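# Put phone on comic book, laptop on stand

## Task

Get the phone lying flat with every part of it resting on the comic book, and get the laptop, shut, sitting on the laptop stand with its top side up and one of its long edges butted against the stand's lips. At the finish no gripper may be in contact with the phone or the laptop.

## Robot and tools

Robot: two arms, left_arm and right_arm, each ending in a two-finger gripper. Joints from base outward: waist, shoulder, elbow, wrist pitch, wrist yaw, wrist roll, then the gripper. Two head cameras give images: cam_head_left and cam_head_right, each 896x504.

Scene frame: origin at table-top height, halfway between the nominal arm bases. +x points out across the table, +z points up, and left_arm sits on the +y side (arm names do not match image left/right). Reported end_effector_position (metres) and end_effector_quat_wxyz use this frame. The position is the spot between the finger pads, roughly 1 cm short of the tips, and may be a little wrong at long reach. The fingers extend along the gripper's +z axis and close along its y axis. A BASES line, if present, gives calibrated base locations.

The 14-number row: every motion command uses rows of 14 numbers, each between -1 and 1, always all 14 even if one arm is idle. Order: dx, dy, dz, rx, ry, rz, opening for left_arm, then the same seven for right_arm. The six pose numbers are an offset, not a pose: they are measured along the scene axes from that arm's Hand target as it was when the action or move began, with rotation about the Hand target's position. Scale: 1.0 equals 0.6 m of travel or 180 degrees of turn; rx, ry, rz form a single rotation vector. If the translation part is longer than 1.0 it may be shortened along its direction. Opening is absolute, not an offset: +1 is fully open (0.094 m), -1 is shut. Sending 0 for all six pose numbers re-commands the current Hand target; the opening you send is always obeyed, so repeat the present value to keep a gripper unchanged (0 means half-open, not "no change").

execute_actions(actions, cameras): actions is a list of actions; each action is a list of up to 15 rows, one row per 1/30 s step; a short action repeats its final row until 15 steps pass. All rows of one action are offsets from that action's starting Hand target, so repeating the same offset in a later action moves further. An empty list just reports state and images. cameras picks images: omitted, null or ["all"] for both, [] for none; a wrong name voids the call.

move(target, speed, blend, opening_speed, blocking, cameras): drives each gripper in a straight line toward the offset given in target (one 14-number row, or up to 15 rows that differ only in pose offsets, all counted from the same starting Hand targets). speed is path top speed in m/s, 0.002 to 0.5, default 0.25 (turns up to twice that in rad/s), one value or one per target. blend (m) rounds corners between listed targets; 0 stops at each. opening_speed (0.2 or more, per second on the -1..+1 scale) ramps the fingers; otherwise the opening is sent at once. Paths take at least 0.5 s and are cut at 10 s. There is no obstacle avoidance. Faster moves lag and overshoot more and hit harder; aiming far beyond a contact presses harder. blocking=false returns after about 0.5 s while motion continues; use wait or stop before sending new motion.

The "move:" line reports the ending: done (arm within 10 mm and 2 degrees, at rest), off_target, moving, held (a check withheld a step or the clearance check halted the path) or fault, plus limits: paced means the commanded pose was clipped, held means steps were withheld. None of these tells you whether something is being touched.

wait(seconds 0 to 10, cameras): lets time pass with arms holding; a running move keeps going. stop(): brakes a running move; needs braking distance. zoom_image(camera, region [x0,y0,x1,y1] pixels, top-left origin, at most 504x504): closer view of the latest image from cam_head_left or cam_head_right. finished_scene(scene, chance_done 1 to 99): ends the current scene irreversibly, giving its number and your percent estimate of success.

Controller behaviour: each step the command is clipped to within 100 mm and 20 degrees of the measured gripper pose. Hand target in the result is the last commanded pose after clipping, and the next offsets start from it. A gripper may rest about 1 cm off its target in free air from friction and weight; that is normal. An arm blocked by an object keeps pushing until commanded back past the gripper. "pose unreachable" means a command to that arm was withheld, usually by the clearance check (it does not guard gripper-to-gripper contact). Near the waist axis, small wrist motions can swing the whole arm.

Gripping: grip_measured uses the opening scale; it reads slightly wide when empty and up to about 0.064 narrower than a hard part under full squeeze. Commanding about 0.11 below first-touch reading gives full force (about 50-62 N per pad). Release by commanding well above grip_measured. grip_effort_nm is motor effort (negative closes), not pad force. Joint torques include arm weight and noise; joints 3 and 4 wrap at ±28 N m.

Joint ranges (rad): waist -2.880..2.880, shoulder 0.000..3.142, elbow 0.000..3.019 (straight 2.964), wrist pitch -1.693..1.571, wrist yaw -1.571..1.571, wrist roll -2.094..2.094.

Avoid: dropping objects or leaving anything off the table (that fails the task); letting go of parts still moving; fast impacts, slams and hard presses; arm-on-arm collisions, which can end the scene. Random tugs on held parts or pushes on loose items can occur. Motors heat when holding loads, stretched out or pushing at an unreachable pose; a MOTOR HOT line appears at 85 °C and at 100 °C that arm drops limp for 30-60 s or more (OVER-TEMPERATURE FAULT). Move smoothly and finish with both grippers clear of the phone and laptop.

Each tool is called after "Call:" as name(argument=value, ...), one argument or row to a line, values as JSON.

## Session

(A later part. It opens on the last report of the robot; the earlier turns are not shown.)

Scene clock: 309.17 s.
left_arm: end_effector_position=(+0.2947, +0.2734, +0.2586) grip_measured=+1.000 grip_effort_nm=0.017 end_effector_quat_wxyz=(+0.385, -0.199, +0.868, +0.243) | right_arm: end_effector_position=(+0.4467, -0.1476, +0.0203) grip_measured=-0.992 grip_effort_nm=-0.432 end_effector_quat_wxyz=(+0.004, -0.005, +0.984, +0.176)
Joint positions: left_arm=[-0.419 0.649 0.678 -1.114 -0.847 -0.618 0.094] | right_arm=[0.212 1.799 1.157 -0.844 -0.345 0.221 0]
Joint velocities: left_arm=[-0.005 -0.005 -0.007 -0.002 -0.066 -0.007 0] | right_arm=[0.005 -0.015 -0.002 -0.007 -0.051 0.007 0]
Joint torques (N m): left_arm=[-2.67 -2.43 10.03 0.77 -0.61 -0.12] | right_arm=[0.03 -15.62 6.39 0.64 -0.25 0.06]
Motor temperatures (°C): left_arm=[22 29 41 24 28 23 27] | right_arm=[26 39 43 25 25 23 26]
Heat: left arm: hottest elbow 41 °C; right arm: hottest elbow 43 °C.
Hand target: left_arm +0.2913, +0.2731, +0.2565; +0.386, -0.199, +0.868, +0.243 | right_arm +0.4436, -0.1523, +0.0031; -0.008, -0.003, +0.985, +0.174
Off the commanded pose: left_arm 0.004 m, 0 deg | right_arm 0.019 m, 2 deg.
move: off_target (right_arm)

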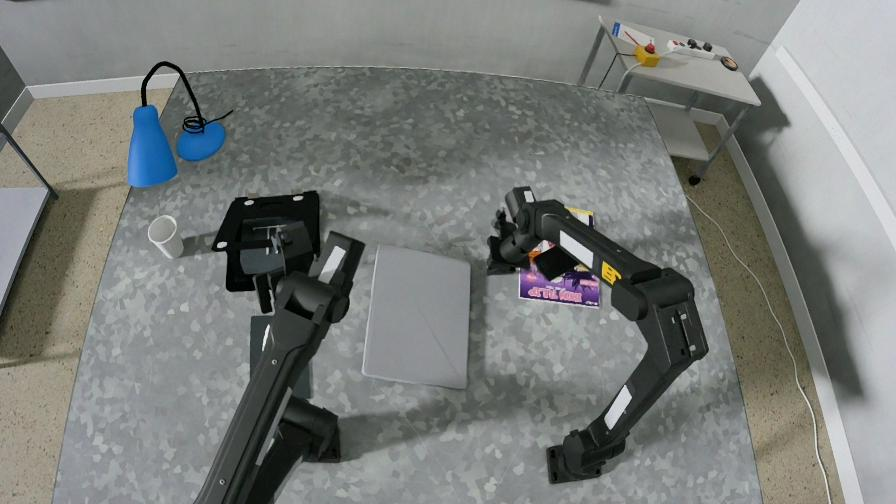

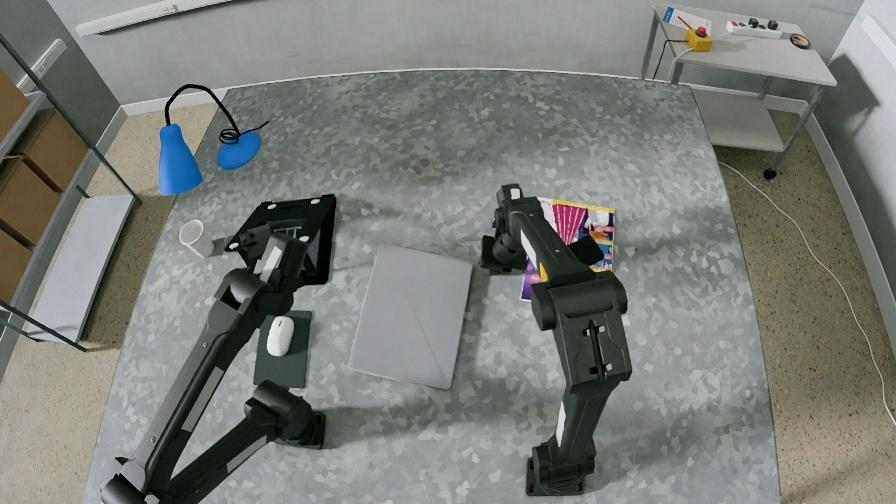

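Call:
move(
  target=[
    [0,0,0,0,0,0,1,-0.005,0.1,0.003,0,0,0,-1],
    [0,0,0,0,0,0,1,-0.035,0.22,0.003,0,0,0,-1],
  ],
  speed=0.06,
)

Call:
zoom_image(
  camera="cam_head_left",
  region=[360, 160, 540, 400],
)

Scene clock: 315.20 s.
left_arm: end_effector_position=(+0.2947, +0.2734, +0.2586) grip_measured=+1.000 grip_effort_nm=0.022 end_effector_quat_wxyz=(+0.385, -0.199, +0.868, +0.243) | right_arm: end_effector_position=(+0.4188, -0.0440, +0.0146) grip_measured=-0.992 grip_effort_nm=-0.432 end_effector_quat_wxyz=(-0.004, +0.009, +0.985, +0.170)
Joint positions: left_arm=[-0.419 0.649 0.678 -1.114 -0.847 -0.618 0.094] | right_arm=[0.434 1.818 1.167 -0.774 -0.309 0.48 0]
Joint velocities: left_arm=[0.015 -0.005 -0.017 0.007 -0.022 0.022 0] | right_arm=[-0.005 -0.024 -0.007 -0.012 -0.007 -0.051 0]
Joint torques (N m): left_arm=[-1.44 -2.61 10.18 0.65 -0.63 -0.13] | right_arm=[2.96 -15.27 10.04 0.75 -0.51 0.28]
Motor temperatures (°C): left_arm=[22 29 41 24 28 23 27] | right_arm=[26 39 42 25 25 23 26]
Heat: left arm: hottest elbow 41 °C; right arm: hottest elbow 42 °C.
Hand target: left_arm +0.2913, +0.2731, +0.2565; +0.386, -0.199, +0.868, +0.243 | right_arm +0.4235, -0.0199, +0.0030; -0.010, -0.003, +0.985, +0.174
Off the commanded pose: left_arm 0.004 m, 0 deg | right_arm 0.026 m, 2 deg.
move: off_target (right_arm)

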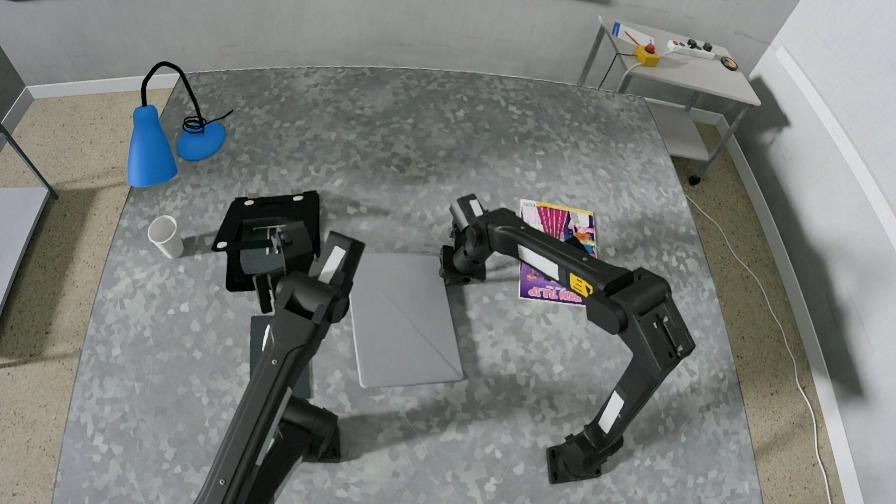

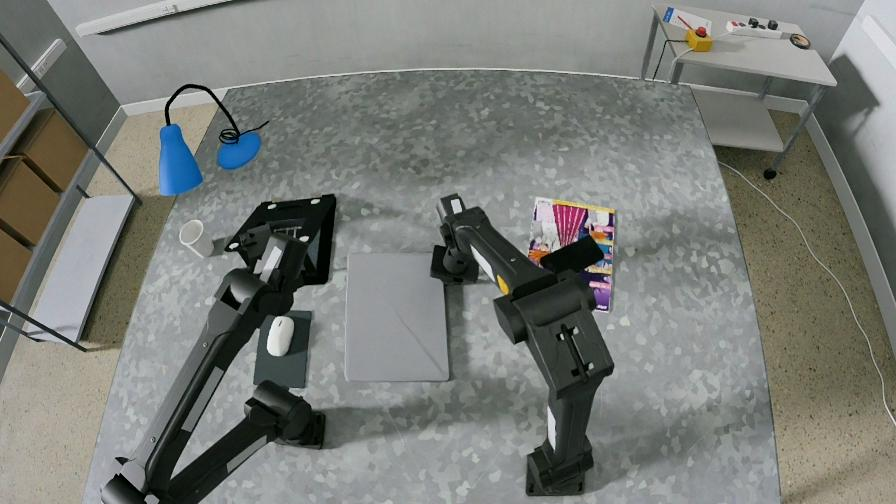

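Scaled by 2.100.

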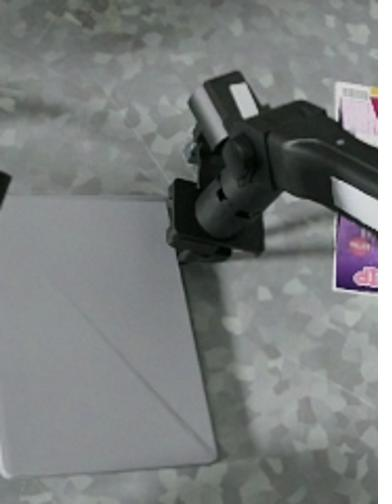

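Call:
move(
  target=[
    [0,0,0,0,0,0,-1,0,-0.07,0,0,0,0,-1],
    [0.1,-0.05,0,0,0,0,-1,-0.05,-0.08,0.233,0,0,0,-1],
    [0.38,-0.24,-0.05,-0.3226,0.0471,0.3143,-1,-0.5225,-0.067,0.233,0,0,0,-1],
  ],
  speed=0.15,
)

Call:
zoom_image(
  camera="cam_head_left",
  region=[300, 160, 540, 420],
)

Scene clock: 343.17 s.
left_arm: end_effector_position=(+0.4964, +0.1262, +0.2000) grip_measured=-0.987 grip_effort_nm=-0.691 end_effector_quat_wxyz=(-0.021, +0.699, -0.715, +0.005) | right_arm: end_effector_position=(+0.1147, -0.0511, +0.1486) grip_measured=-0.992 grip_effort_nm=-0.437 end_effector_quat_wxyz=(-0.013, -0.001, +0.985, +0.173)
Joint positions: left_arm=[-0.284 1.582 1.417 -1.376 -0.03 -1.803 0.001] | right_arm=[0.937 0.963 0.702 -1.039 -0.222 0.969 0]
Joint velocities: left_arm=[-0.005 -0.005 -0.007 -0.007 0.022 -0.037 -0.001] | right_arm=[-0.015 0.005 0.002 -0.007 0.007 -0.007 0]
Joint torques (N m): left_arm=[-0.44 -15.15 16.39 0.02 0.01 -0.13] | right_arm=[1.38 -7.18 7.73 0.7 0.03 0.23]
Motor temperatures (°C): left_arm=[22 28 42 24 28 23 27] | right_arm=[26 39 41 25 25 23 26]
Heat: left arm: hottest elbow 42 °C; right arm: hottest elbow 41 °C.
Hand target: left_arm +0.5178, +0.1269, +0.2211; -0.031, +0.707, -0.706, +0.026 | right_arm +0.1089, -0.0533, +0.1455; -0.013, -0.004, +0.985, +0.172
Off the commanded pose: left_arm 0.035 m, 3 deg | right_arm 0.012 m, 0 deg.
move: off_target (left_arm, right_arm)

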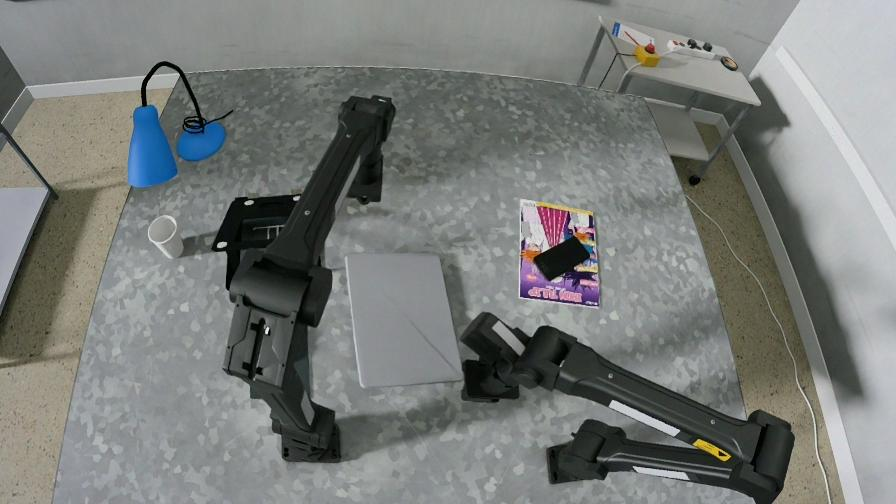

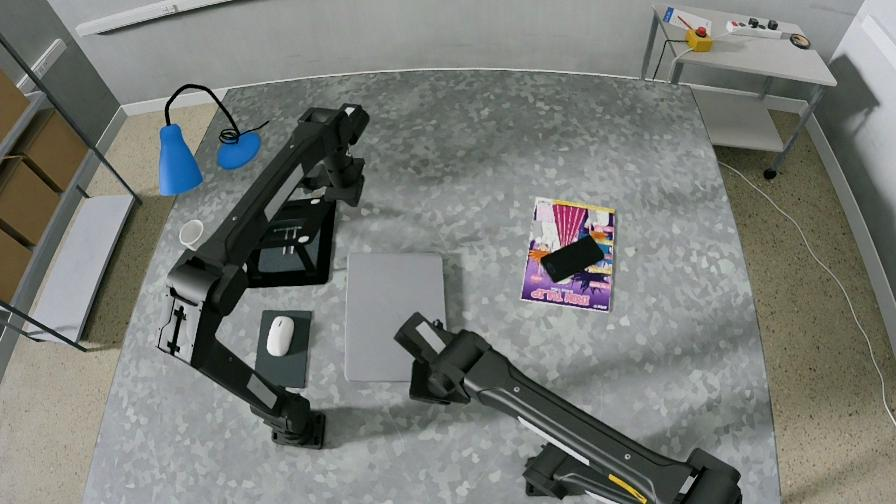

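Scaled by 1.938.

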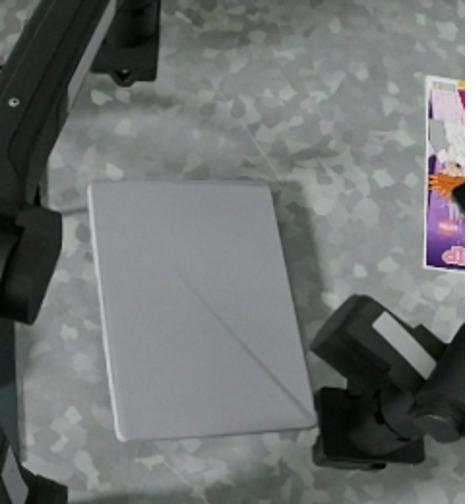

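Call:
move(
  target=[
    [0.05,0,-0.2,0,0,0,-1,0,0,-0.12,0,0,0,-1],
    [0.05,0,-0.35,0,0,0,-1,0,0,-0.225,0,0,0,-1],
  ],
  speed=0.12,
)

Call:
zoom_image(
  camera="cam_head_left",
  region=[300, 160, 540, 420],
)

Scene clock: 350.27 s.
left_arm: end_effector_position=(+0.5436, +0.1194, +0.0162) grip_measured=-0.987 grip_effort_nm=-0.691 end_effector_quat_wxyz=(-0.032, +0.703, -0.711, +0.025) | right_arm: end_effector_position=(+0.1136, -0.0527, +0.0198) grip_measured=-0.992 grip_effort_nm=-0.432 end_effector_quat_wxyz=(-0.007, -0.002, +0.984, +0.180)
Joint positions: left_arm=[-0.274 1.849 1.252 -0.898 -0.029 -1.804 0.001] | right_arm=[0.937 1.178 0.447 -0.551 -0.222 0.97 0]
Joint velocities: left_arm=[-0.005 -0.005 -0.012 -0.007 -0.007 -0.051 0] | right_arm=[-0.015 -0.015 -0.012 0.007 -0.125 -0.051 0]
Joint torques (N m): left_arm=[-0.73 -18.49 7.75 0.75 0.02 0.03] | right_arm=[1.03 -5.6 6.08 1.01 -0.02 0.15]
Motor temperatures (°C): left_arm=[22 28 43 24 27 23 27] | right_arm=[26 38 42 25 24 23 26]
Heat: left arm: hottest elbow 43 °C; right arm: hottest elbow 42 °C.
Hand target: left_arm +0.5449, +0.1256, +0.0114; -0.031, +0.707, -0.706, +0.026 | right_arm +0.1089, -0.0556, +0.0105; -0.013, -0.003, +0.985, +0.172
Off the commanded pose: left_arm 0.010 m, 1 deg | right_arm 0.010 m, 1 deg.
move: done

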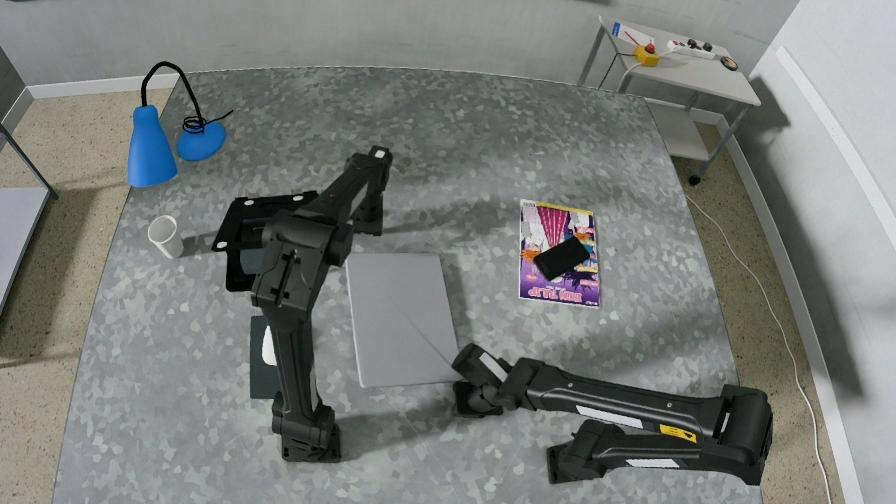

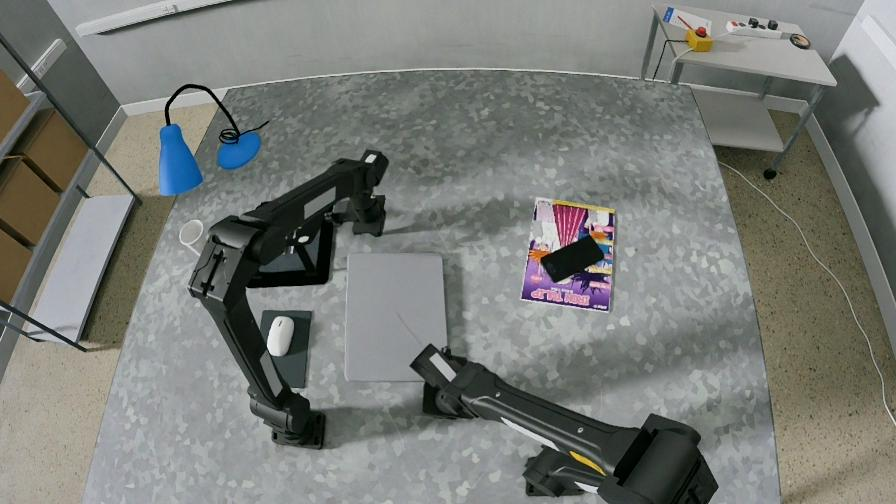

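Scaled by 1.938.

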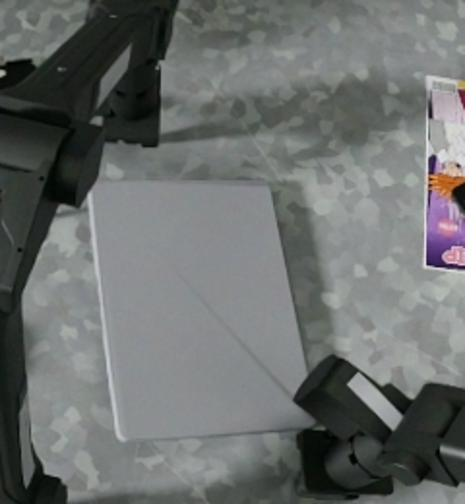

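Call:
move(
  target=[
    [-0.05,0,-0.01,0,0,0,-1,0.08,0,-0.005,0,0,0,-1],
    [-0.06,0,-0.01,0,0,0,-1,0.16,-0.035,-0.01,0,0,0,-1],
  ],
  speed=0.06,
)

Call:
zoom_image(
  camera="cam_head_left",
  region=[300, 160, 540, 420],
)

Scene clock: 361.27 s.
left_arm: end_effector_position=(+0.5209, +0.1250, +0.0123) grip_measured=-0.987 grip_effort_nm=-0.691 end_effector_quat_wxyz=(-0.038, +0.705, -0.708, +0.034) | right_arm: end_effector_position=(+0.1855, -0.0769, +0.0114) grip_measured=-0.992 grip_effort_nm=-0.432 end_effector_quat_wxyz=(-0.017, -0.015, +0.982, +0.187)
Joint positions: left_arm=[-0.274 1.794 1.154 -0.834 -0.029 -1.81 0.001] | right_arm=[0.657 1.323 0.536 -0.576 -0.318 0.665 0]
Joint velocities: left_arm=[-0.015 -0.015 -0.002 0.002 0.066 0.051 0] | right_arm=[-0.005 -0.015 -0.007 0.012 -0.007 0.007 -0.001]
Joint torques (N m): left_arm=[-2.02 -17.03 5.86 0.43 -0.04 -0.1] | right_arm=[-1.44 -4.78 9.03 0.65 0.73 0.06]
Motor temperatures (°C): left_arm=[22 28 41 24 27 23 27] | right_arm=[26 37 42 25 24 23 26]
Heat: left arm: hottest elbow 41 °C; right arm: hottest elbow 42 °C.
Hand target: left_arm +0.5088, +0.1261, +0.0057; -0.031, +0.707, -0.706, +0.026 | right_arm +0.2054, -0.0779, +0.0048; -0.011, -0.003, +0.985, +0.174
Off the commanded pose: left_arm 0.014 m, 1 deg | right_arm 0.021 m, 2 deg.
move: off_target (left_arm, right_arm)

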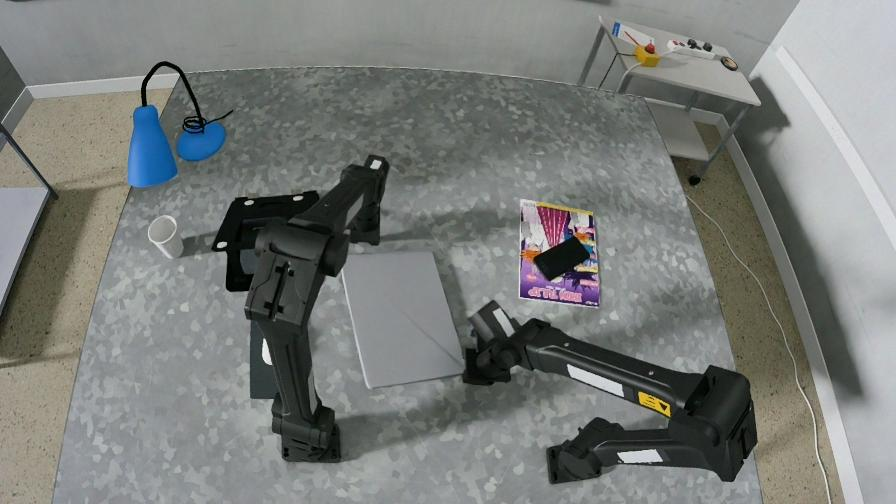

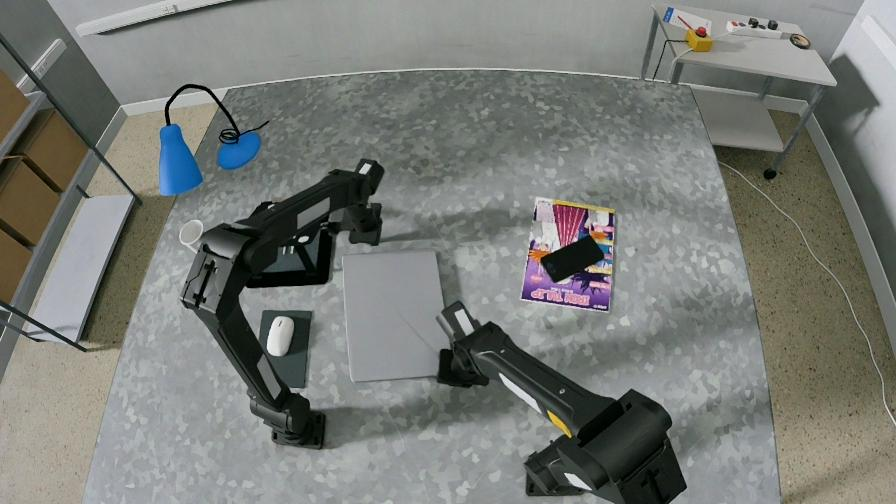

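Scaled by 1.938.

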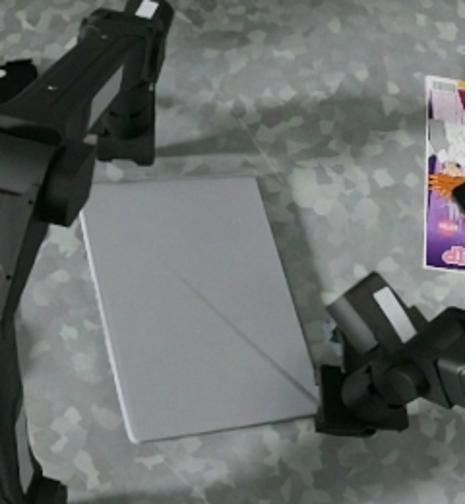

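Call:
move(
  target=[
    [-0.02,0,0,0,0,0,-1,-0.175,0,0,0,0,0,-1],
    [-0.04,0,0,0,0,0,-1,-0.175,0.105,0,0,0,0,-1],
    [-0.05,0,0,0,0,0,-1,0.0,0.105,-0.005,0,0,0,-1],
    [-0.06,0,0,0,0,0,-1,0.1,0.06,-0.005,0,0,0,-1],
  ],
  speed=0.08,
)

Call:
zoom_image(
  camera="cam_head_left",
  region=[300, 160, 540, 420],
)

Scene clock: 370.47 s.
left_arm: end_effector_position=(+0.4957, +0.1312, +0.0147) grip_measured=-0.987 grip_effort_nm=-0.681 end_effector_quat_wxyz=(-0.049, +0.713, -0.698, +0.041) | right_arm: end_effector_position=(+0.2190, -0.0485, +0.0119) grip_measured=-0.992 grip_effort_nm=-0.437 end_effector_quat_wxyz=(-0.039, -0.024, +0.982, +0.182)
Joint positions: left_arm=[-0.279 1.723 1.057 -0.785 -0.043 -1.839 0.001] | right_arm=[0.652 1.463 0.68 -0.629 -0.34 0.636 0]
Joint velocities: left_arm=[-0.015 0.015 0.017 -0.012 0.037 -0.022 0] | right_arm=[0.005 0.005 -0.017 -0.007 -0.022 0.007 0]
Joint torques (N m): left_arm=[-3.19 -16.56 4.88 -0.1 0.42 0.03] | right_arm=[-2.61 -5.19 11.34 1.8 1.35 0.1]
Motor temperatures (°C): left_arm=[22 28 40 23 27 23 27] | right_arm=[26 37 42 25 25 23 26]
Heat: left arm: hottest elbow 40 °C; right arm: hottest elbow 42 °C.
Hand target: left_arm +0.4727, +0.1265, +0.0060; -0.031, +0.707, -0.706, +0.026 | right_arm +0.2659, -0.0427, +0.0009; -0.011, -0.003, +0.985, +0.174
Off the commanded pose: left_arm 0.025 m, 3 deg | right_arm 0.048 m, 4 deg.
move: off_target (left_arm, right_arm)

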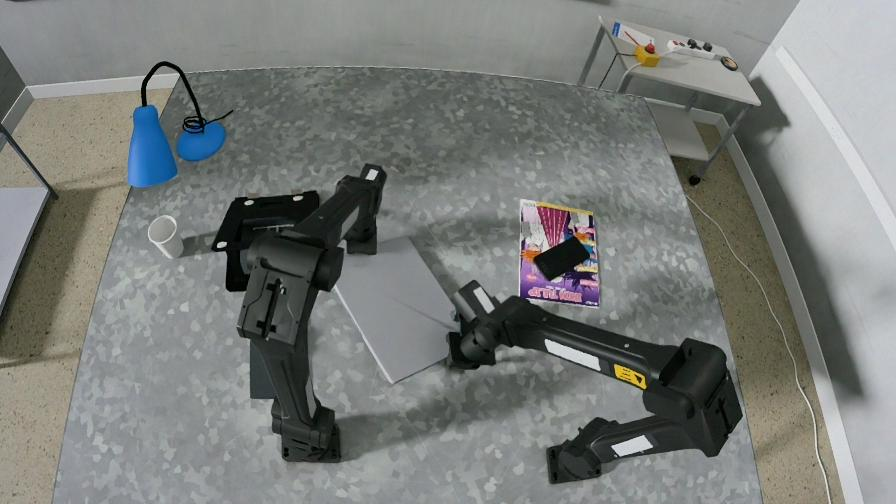

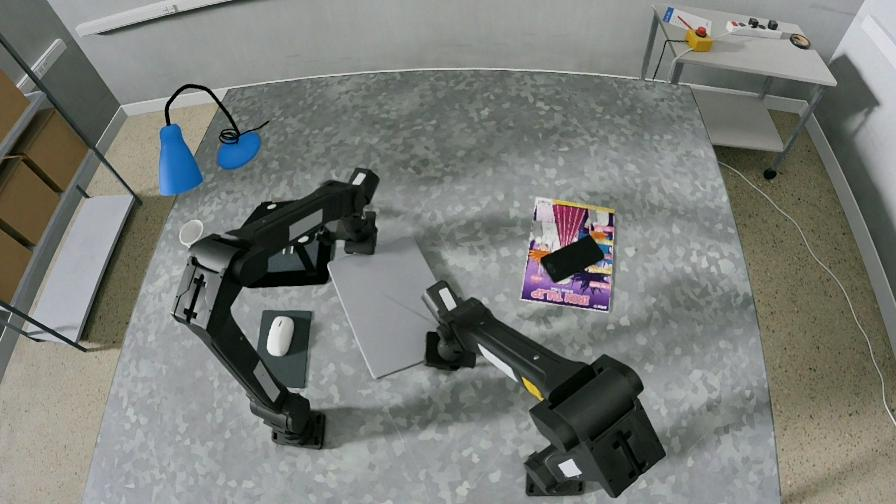

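Scaled by 1.938.

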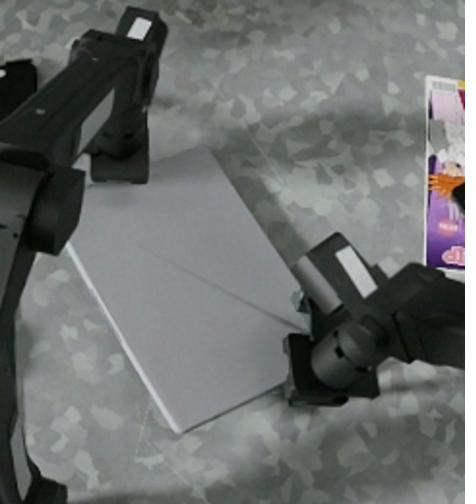

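Call:
move(
  target=[
    [0.0,0.0,0,0,0,0,-1,0.1,-0.05,0.0,0,0,0,-1],
    [0,0,0,0,0,0,-1,0.17,-0.12,0,0,0,0,-1],
  ],
  speed=0.06,
)

Call:
zoom_image(
  camera="cam_head_left",
  region=[300, 160, 540, 420],
)

Scene clock: 376.20 s.
left_arm: end_effector_position=(+0.5012, +0.1429, +0.0203) grip_measured=-0.987 grip_effort_nm=-0.681 end_effector_quat_wxyz=(-0.062, +0.721, -0.689, +0.043) | right_arm: end_effector_position=(+0.3225, -0.1201, +0.0122) grip_measured=-0.992 grip_effort_nm=-0.432 end_effector_quat_wxyz=(-0.036, -0.004, +0.984, +0.177)
Joint positions: left_arm=[-0.26 1.712 1.057 -0.779 -0.063 -1.842 0.001] | right_arm=[0.343 1.605 0.857 -0.769 -0.36 0.35 0]
Joint velocities: left_arm=[-0.015 0.005 0.007 0.002 -0.037 0.007 -0.001] | right_arm=[-0.015 -0.015 0.012 0.012 -0.022 0.022 -0.001]
Joint torques (N m): left_arm=[-3.25 -15.21 4.85 -0.35 1.14 0.11] | right_arm=[-0.85 -8.18 11.85 1.91 0.6 0.05]
Motor temperatures (°C): left_arm=[22 28 40 23 27 23 27] | right_arm=[26 36 42 25 26 23 26]
Heat: left arm: hottest elbow 40 °C; right arm: hottest elbow 42 °C.
Hand target: left_arm +0.4726, +0.1266, +0.0060; -0.031, +0.707, -0.706, +0.026 | right_arm +0.3679, -0.1162, +0.0015; -0.009, -0.003, +0.985, +0.174
Off the commanded pose: left_arm 0.036 m, 5 deg | right_arm 0.047 m, 3 deg.
move: off_target (left_arm, right_arm)

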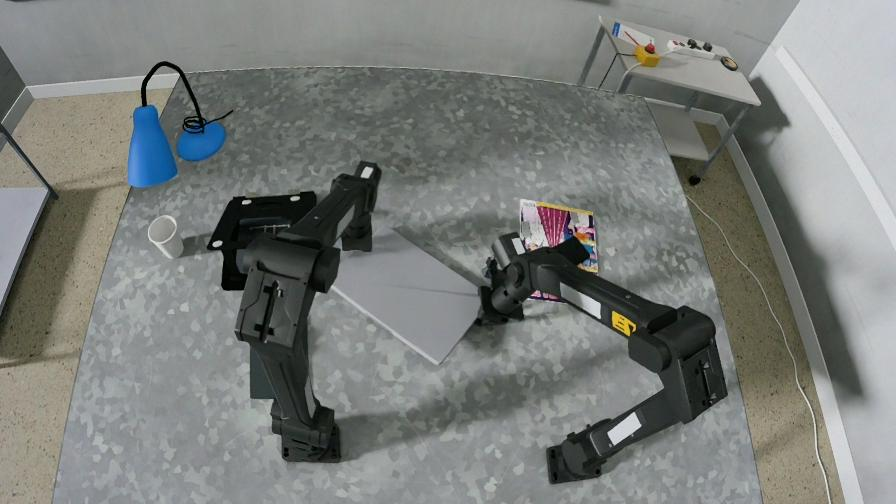

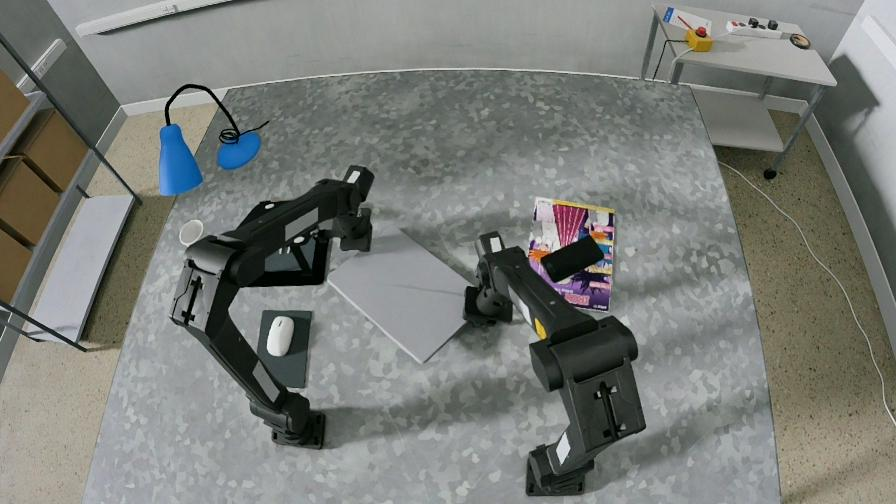

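Scaled by 1.938.

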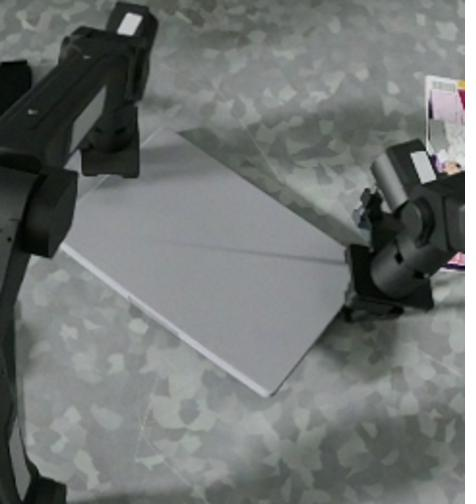

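Call:
move(
  target=[
    [0.13,0.0,0,0,0,0,-1,-0.125,-0.05,0.0,0,0,0,-1],
    [0.13,0,0.2,0,0,0,-1,-0.125,-0.05,0.23,-0.03,0,0,-1],
    [0.212,-0.15,0.2,0,0,0,-1,-0.305,0.267,0.23,-0.111,0,0,-1],
  ],
  speed=0.15,
)

Call:
zoom_image(
  camera="cam_head_left",
  region=[300, 160, 540, 420],
)

Scene clock: 394.13 s.
left_arm: end_effector_position=(+0.5815, +0.0484, +0.1073) grip_measured=-0.987 grip_effort_nm=-0.686 end_effector_quat_wxyz=(-0.020, +0.708, -0.706, +0.007) | right_arm: end_effector_position=(+0.1777, +0.0310, +0.1282) grip_measured=-0.992 grip_effort_nm=-0.427 end_effector_quat_wxyz=(-0.021, -0.001, +1.000, -0.007)
Joint positions: left_arm=[-0.377 1.905 1.605 -1.242 -0.031 -1.92 0.001] | right_arm=[1.013 1.475 1.099 -1.23 -0.028 1.015 0]
Joint velocities: left_arm=[-0.015 -0.015 0.002 0.017 0.022 -0.007 -0.001] | right_arm=[-0.015 0.015 -0.007 -0.002 0.022 0.007 0]
Joint torques (N m): left_arm=[-2.55 -19.37 15.9 -0.06 -0.29 -0.06] | right_arm=[1.08 -11.87 12.05 -0.35 0.15 0.23]
Motor temperatures (°C): left_arm=[22 29 39 23 28 23 27] | right_arm=[26 36 46 25 25 23 26]
Heat: left arm: hottest elbow 39 °C; right arm: hottest elbow 46 °C.
Hand target: left_arm +0.6006, +0.0352, +0.1250; -0.031, +0.707, -0.706, +0.026 | right_arm +0.1859, +0.0491, +0.1366; -0.016, -0.001, +1.000, -0.002
Off the commanded pose: left_arm 0.029 m, 3 deg | right_arm 0.019 m, 2 deg.
move: off_target (left_arm, right_arm)

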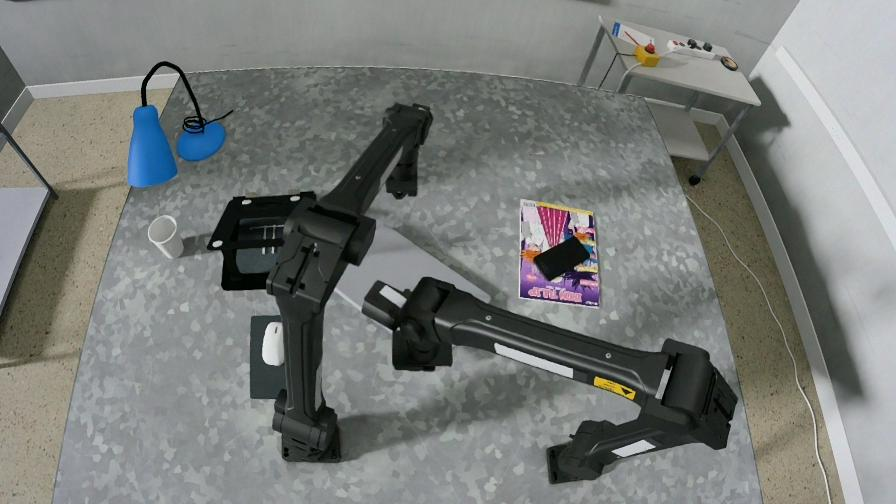

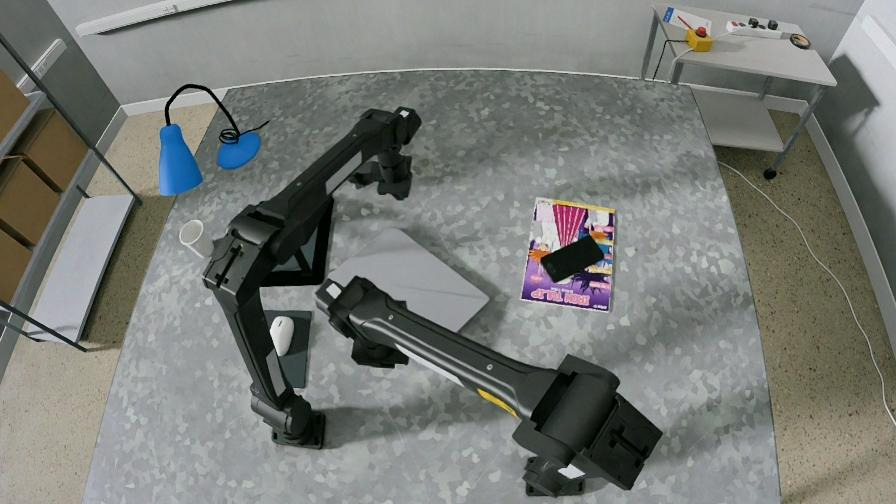

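Scaled by 1.938.

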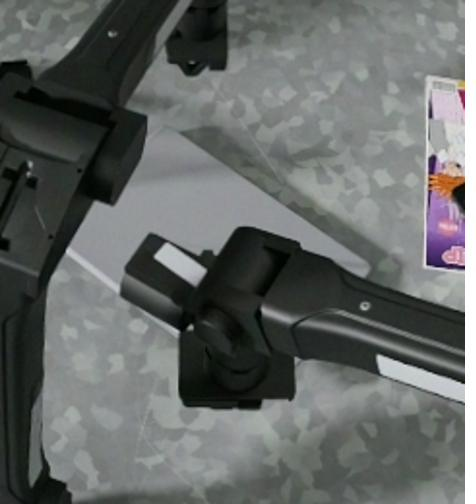

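Call:
move(
  target=[
    [0.0,0.0,-0.205,0,0,0,-1,0,0,-0.222,0,0,0,-1],
  ],
  speed=0.12,
)

Call:
zoom_image(
  camera="cam_head_left",
  region=[300, 160, 540, 420],
)

Scene clock: 399.13 s.
left_arm: end_effector_position=(+0.6040, +0.0400, +0.0152) grip_measured=-0.987 grip_effort_nm=-0.681 end_effector_quat_wxyz=(-0.033, +0.708, -0.705, +0.033) | right_arm: end_effector_position=(+0.1898, +0.0505, +0.0176) grip_measured=-0.992 grip_effort_nm=-0.427 end_effector_quat_wxyz=(-0.010, -0.001, +1.000, +0.010)
Joint positions: left_arm=[-0.378 2.023 1.528 -0.988 -0.032 -1.923 0.001] | right_arm=[1.013 1.659 0.985 -0.89 -0.027 1.016 0]
Joint velocities: left_arm=[-0.024 -0.024 0.012 0.007 0.037 0.022 -0.001] | right_arm=[-0.015 0.005 -0.022 0.002 0.007 0.037 0]
Joint torques (N m): left_arm=[-1.55 -19.25 8.06 0.68 -0.2 -0.08] | right_arm=[0.73 -13.74 6.16 0.5 0.15 0.19]
Motor temperatures (°C): left_arm=[22 30 40 23 28 23 27] | right_arm=[26 36 46 25 25 23 26]
Heat: left arm: hottest elbow 40 °C; right arm: hottest elbow 46 °C.
Hand target: left_arm +0.5991, +0.0349, +0.0023; -0.031, +0.707, -0.706, +0.026 | right_arm +0.1866, +0.0469, +0.0035; -0.016, -0.001, +1.000, -0.001
Off the commanded pose: left_arm 0.014 m, 1 deg | right_arm 0.015 m, 1 deg.
move: off_target (left_arm, right_arm)

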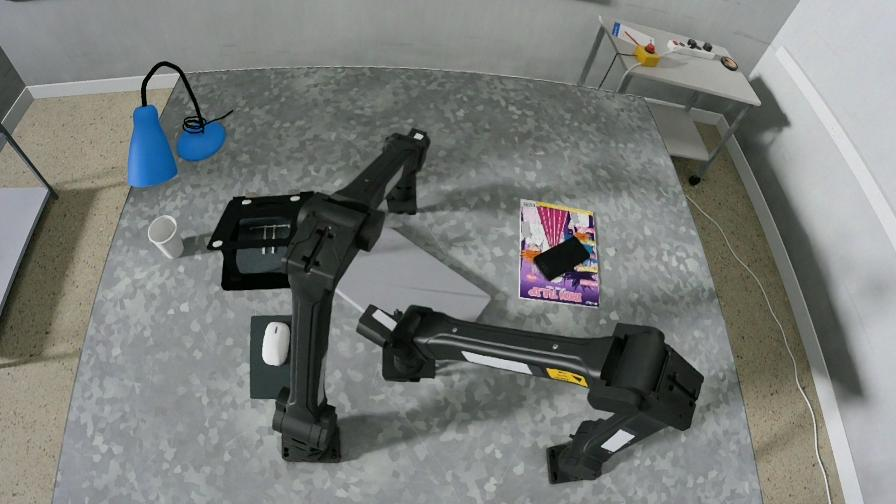

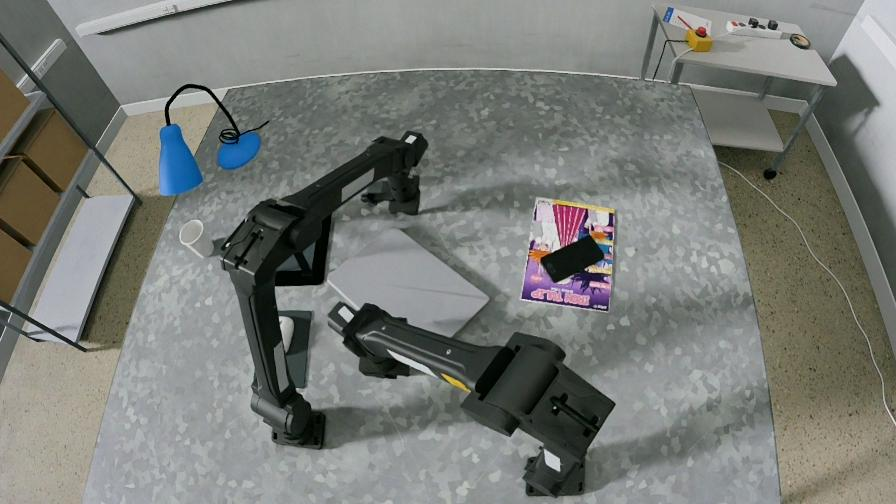

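Scaled by 1.938.

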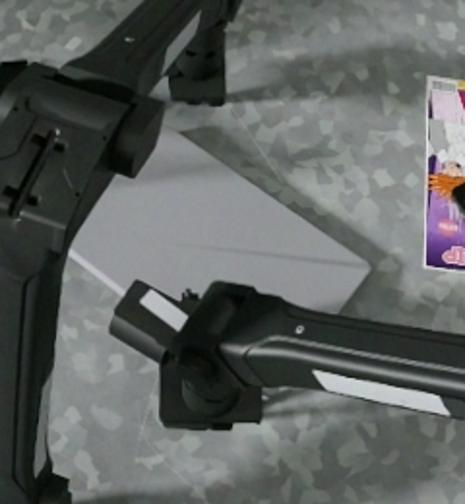

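Call:
move(
  target=[
    [-0.1,0.0,0.0,0,0,0,-1,0.1,-0.03,0,0,0,0,-1],
    [-0.18,0.03,0.0,0,0,0,-1,0.18,-0.08,0,0,0,0,-1],
  ],
  speed=0.06,
)

Call:
zoom_image(
  camera="cam_head_left",
  region=[300, 160, 540, 420],
)

Scene clock: 403.87 s.
left_arm: end_effector_position=(+0.5221, +0.0557, +0.0173) grip_measured=-0.987 grip_effort_nm=-0.676 end_effector_quat_wxyz=(-0.051, +0.708, -0.702, +0.055) | right_arm: end_effector_position=(+0.2584, -0.0105, +0.0117) grip_measured=-0.992 grip_effort_nm=-0.432 end_effector_quat_wxyz=(-0.029, -0.009, +1.000, -0.004)
Joint positions: left_arm=[-0.409 1.812 1.193 -0.811 -0.051 -1.956 0.001] | right_arm=[0.791 1.683 0.997 -0.931 -0.036 0.777 0]
Joint velocities: left_arm=[-0.015 0.005 -0.022 -0.007 0.022 -0.066 0.001] | right_arm=[-0.015 0.024 -0.012 0.002 0.037 0.007 0.001]
Joint torques (N m): left_arm=[-2.9 -18.14 4.22 -0.44 0.34 -0.17] | right_arm=[-2.2 -11.46 11.34 1.01 0.65 -0.05]
Motor temperatures (°C): left_arm=[22 30 39 23 28 23 27] | right_arm=[26 36 46 25 25 23 26]
Heat: left arm: hottest elbow 39 °C; right arm: hottest elbow 46 °C.
Hand target: left_arm +0.4910, +0.0543, +0.0033; -0.031, +0.707, -0.706, +0.026 | right_arm +0.2948, -0.0020, +0.0049; -0.014, -0.001, +1.000, +0.000
Off the commanded pose: left_arm 0.035 m, 4 deg | right_arm 0.038 m, 2 deg.
move: off_target (left_arm, right_arm)

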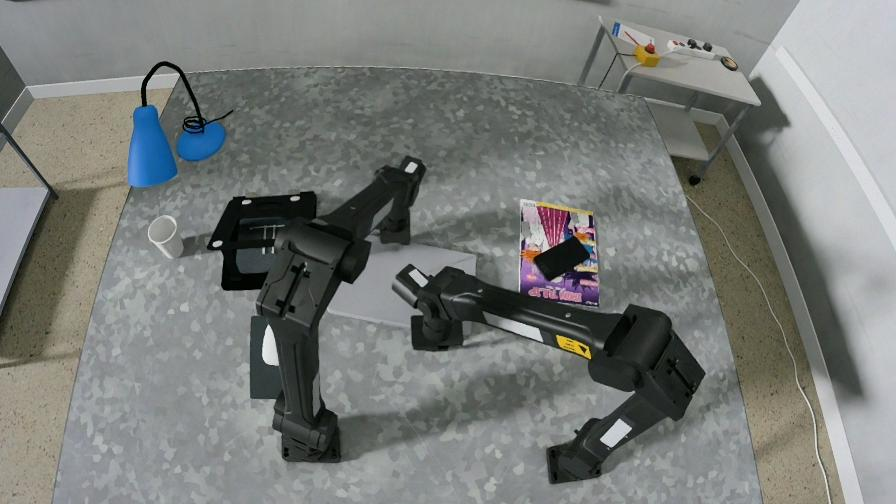

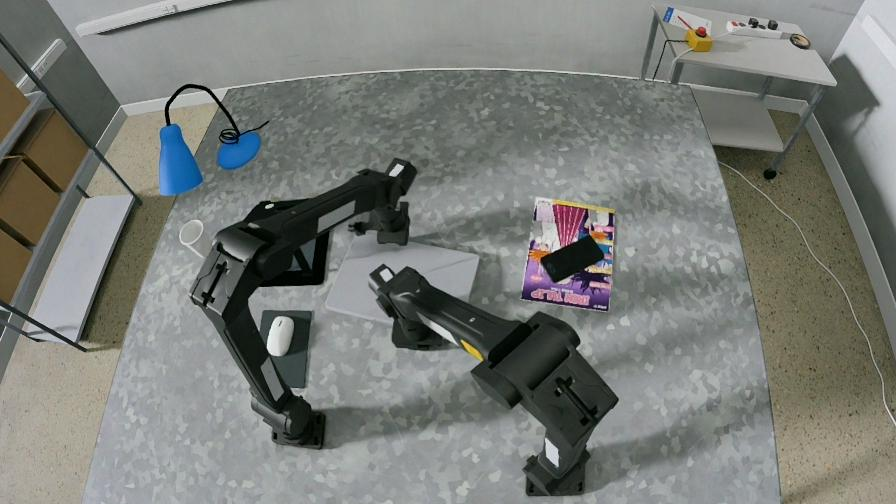

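Scaled by 1.938.

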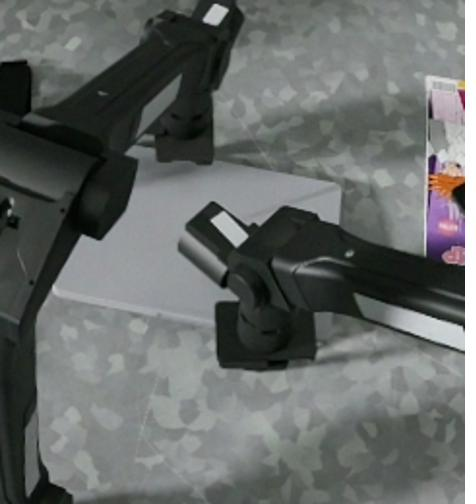

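Call:
move(
  target=[
    [-0.04,0.0,0.0,0,0,0,-1,0.04,0,0,0,0,0,-1],
  ],
  speed=0.06,
)

Call:
zoom_image(
  camera="cam_head_left",
  region=[300, 160, 540, 420],
)

Scene clock: 409.23 s.
left_arm: end_effector_position=(+0.5132, +0.0621, +0.0243) grip_measured=-0.987 grip_effort_nm=-0.672 end_effector_quat_wxyz=(-0.064, +0.713, -0.695, +0.068) | right_arm: end_effector_position=(+0.2680, -0.0193, +0.0118) grip_measured=-0.992 grip_effort_nm=-0.427 end_effector_quat_wxyz=(-0.043, -0.010, +0.999, -0.015)
Joint positions: left_arm=[-0.409 1.763 1.139 -0.772 -0.067 -1.97 0.001] | right_arm=[0.759 1.705 1.025 -0.975 -0.037 0.742 0]
Joint velocities: left_arm=[-0.005 -0.015 -0.002 -0.002 0.037 -0.022 0] | right_arm=[0.005 -0.024 -0.002 -0.007 0.007 -0.037 0.001]
Joint torques (N m): left_arm=[-3.9 -16.38 3.36 -1.21 0.78 -0.13] | right_arm=[-2.49 -10.99 12.88 1.5 0.76 -0.07]
Motor temperatures (°C): left_arm=[22 29 39 23 28 23 27] | right_arm=[26 36 46 25 25 23 26]
Heat: left arm: hottest elbow 39 °C; right arm: hottest elbow 46 °C.
Hand target: left_arm +0.4671, +0.0546, +0.0036; -0.031, +0.707, -0.706, +0.026 | right_arm +0.3190, -0.0023, +0.0049; -0.014, -0.001, +1.000, +0.000
Off the commanded pose: left_arm 0.051 m, 6 deg | right_arm 0.054 m, 4 deg.
move: off_target (left_arm, right_arm)

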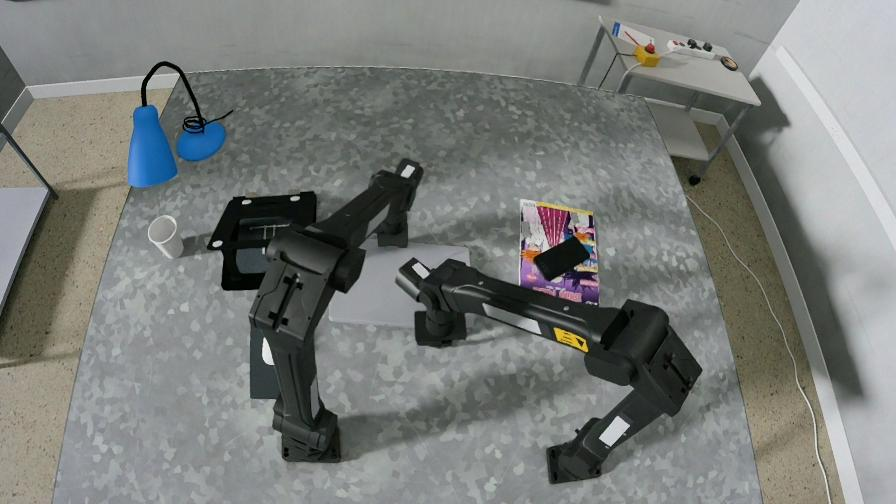

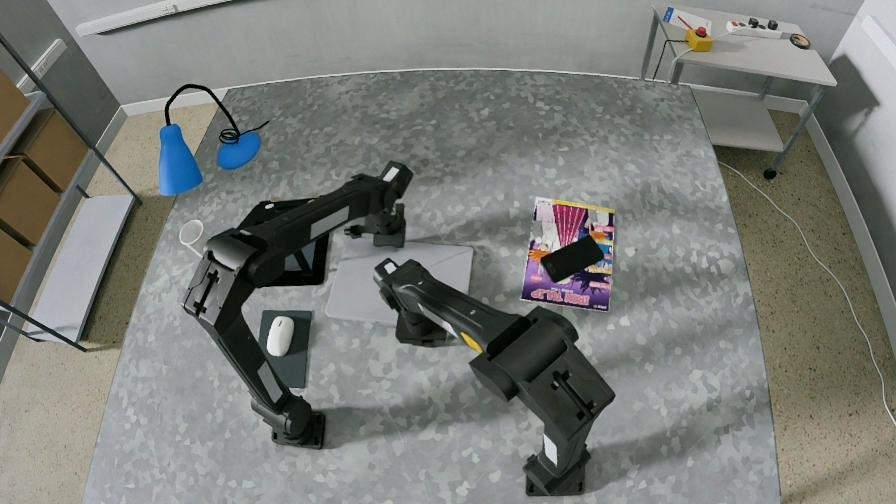

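Scaled by 1.938.

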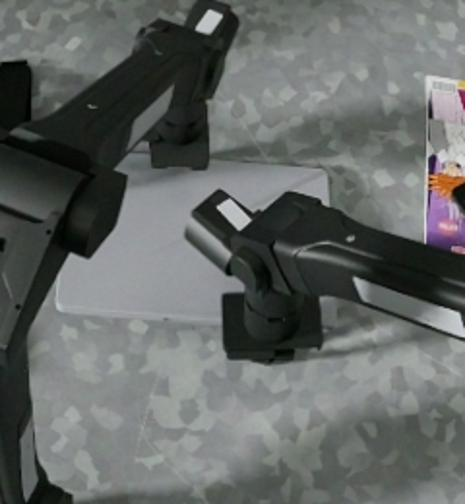

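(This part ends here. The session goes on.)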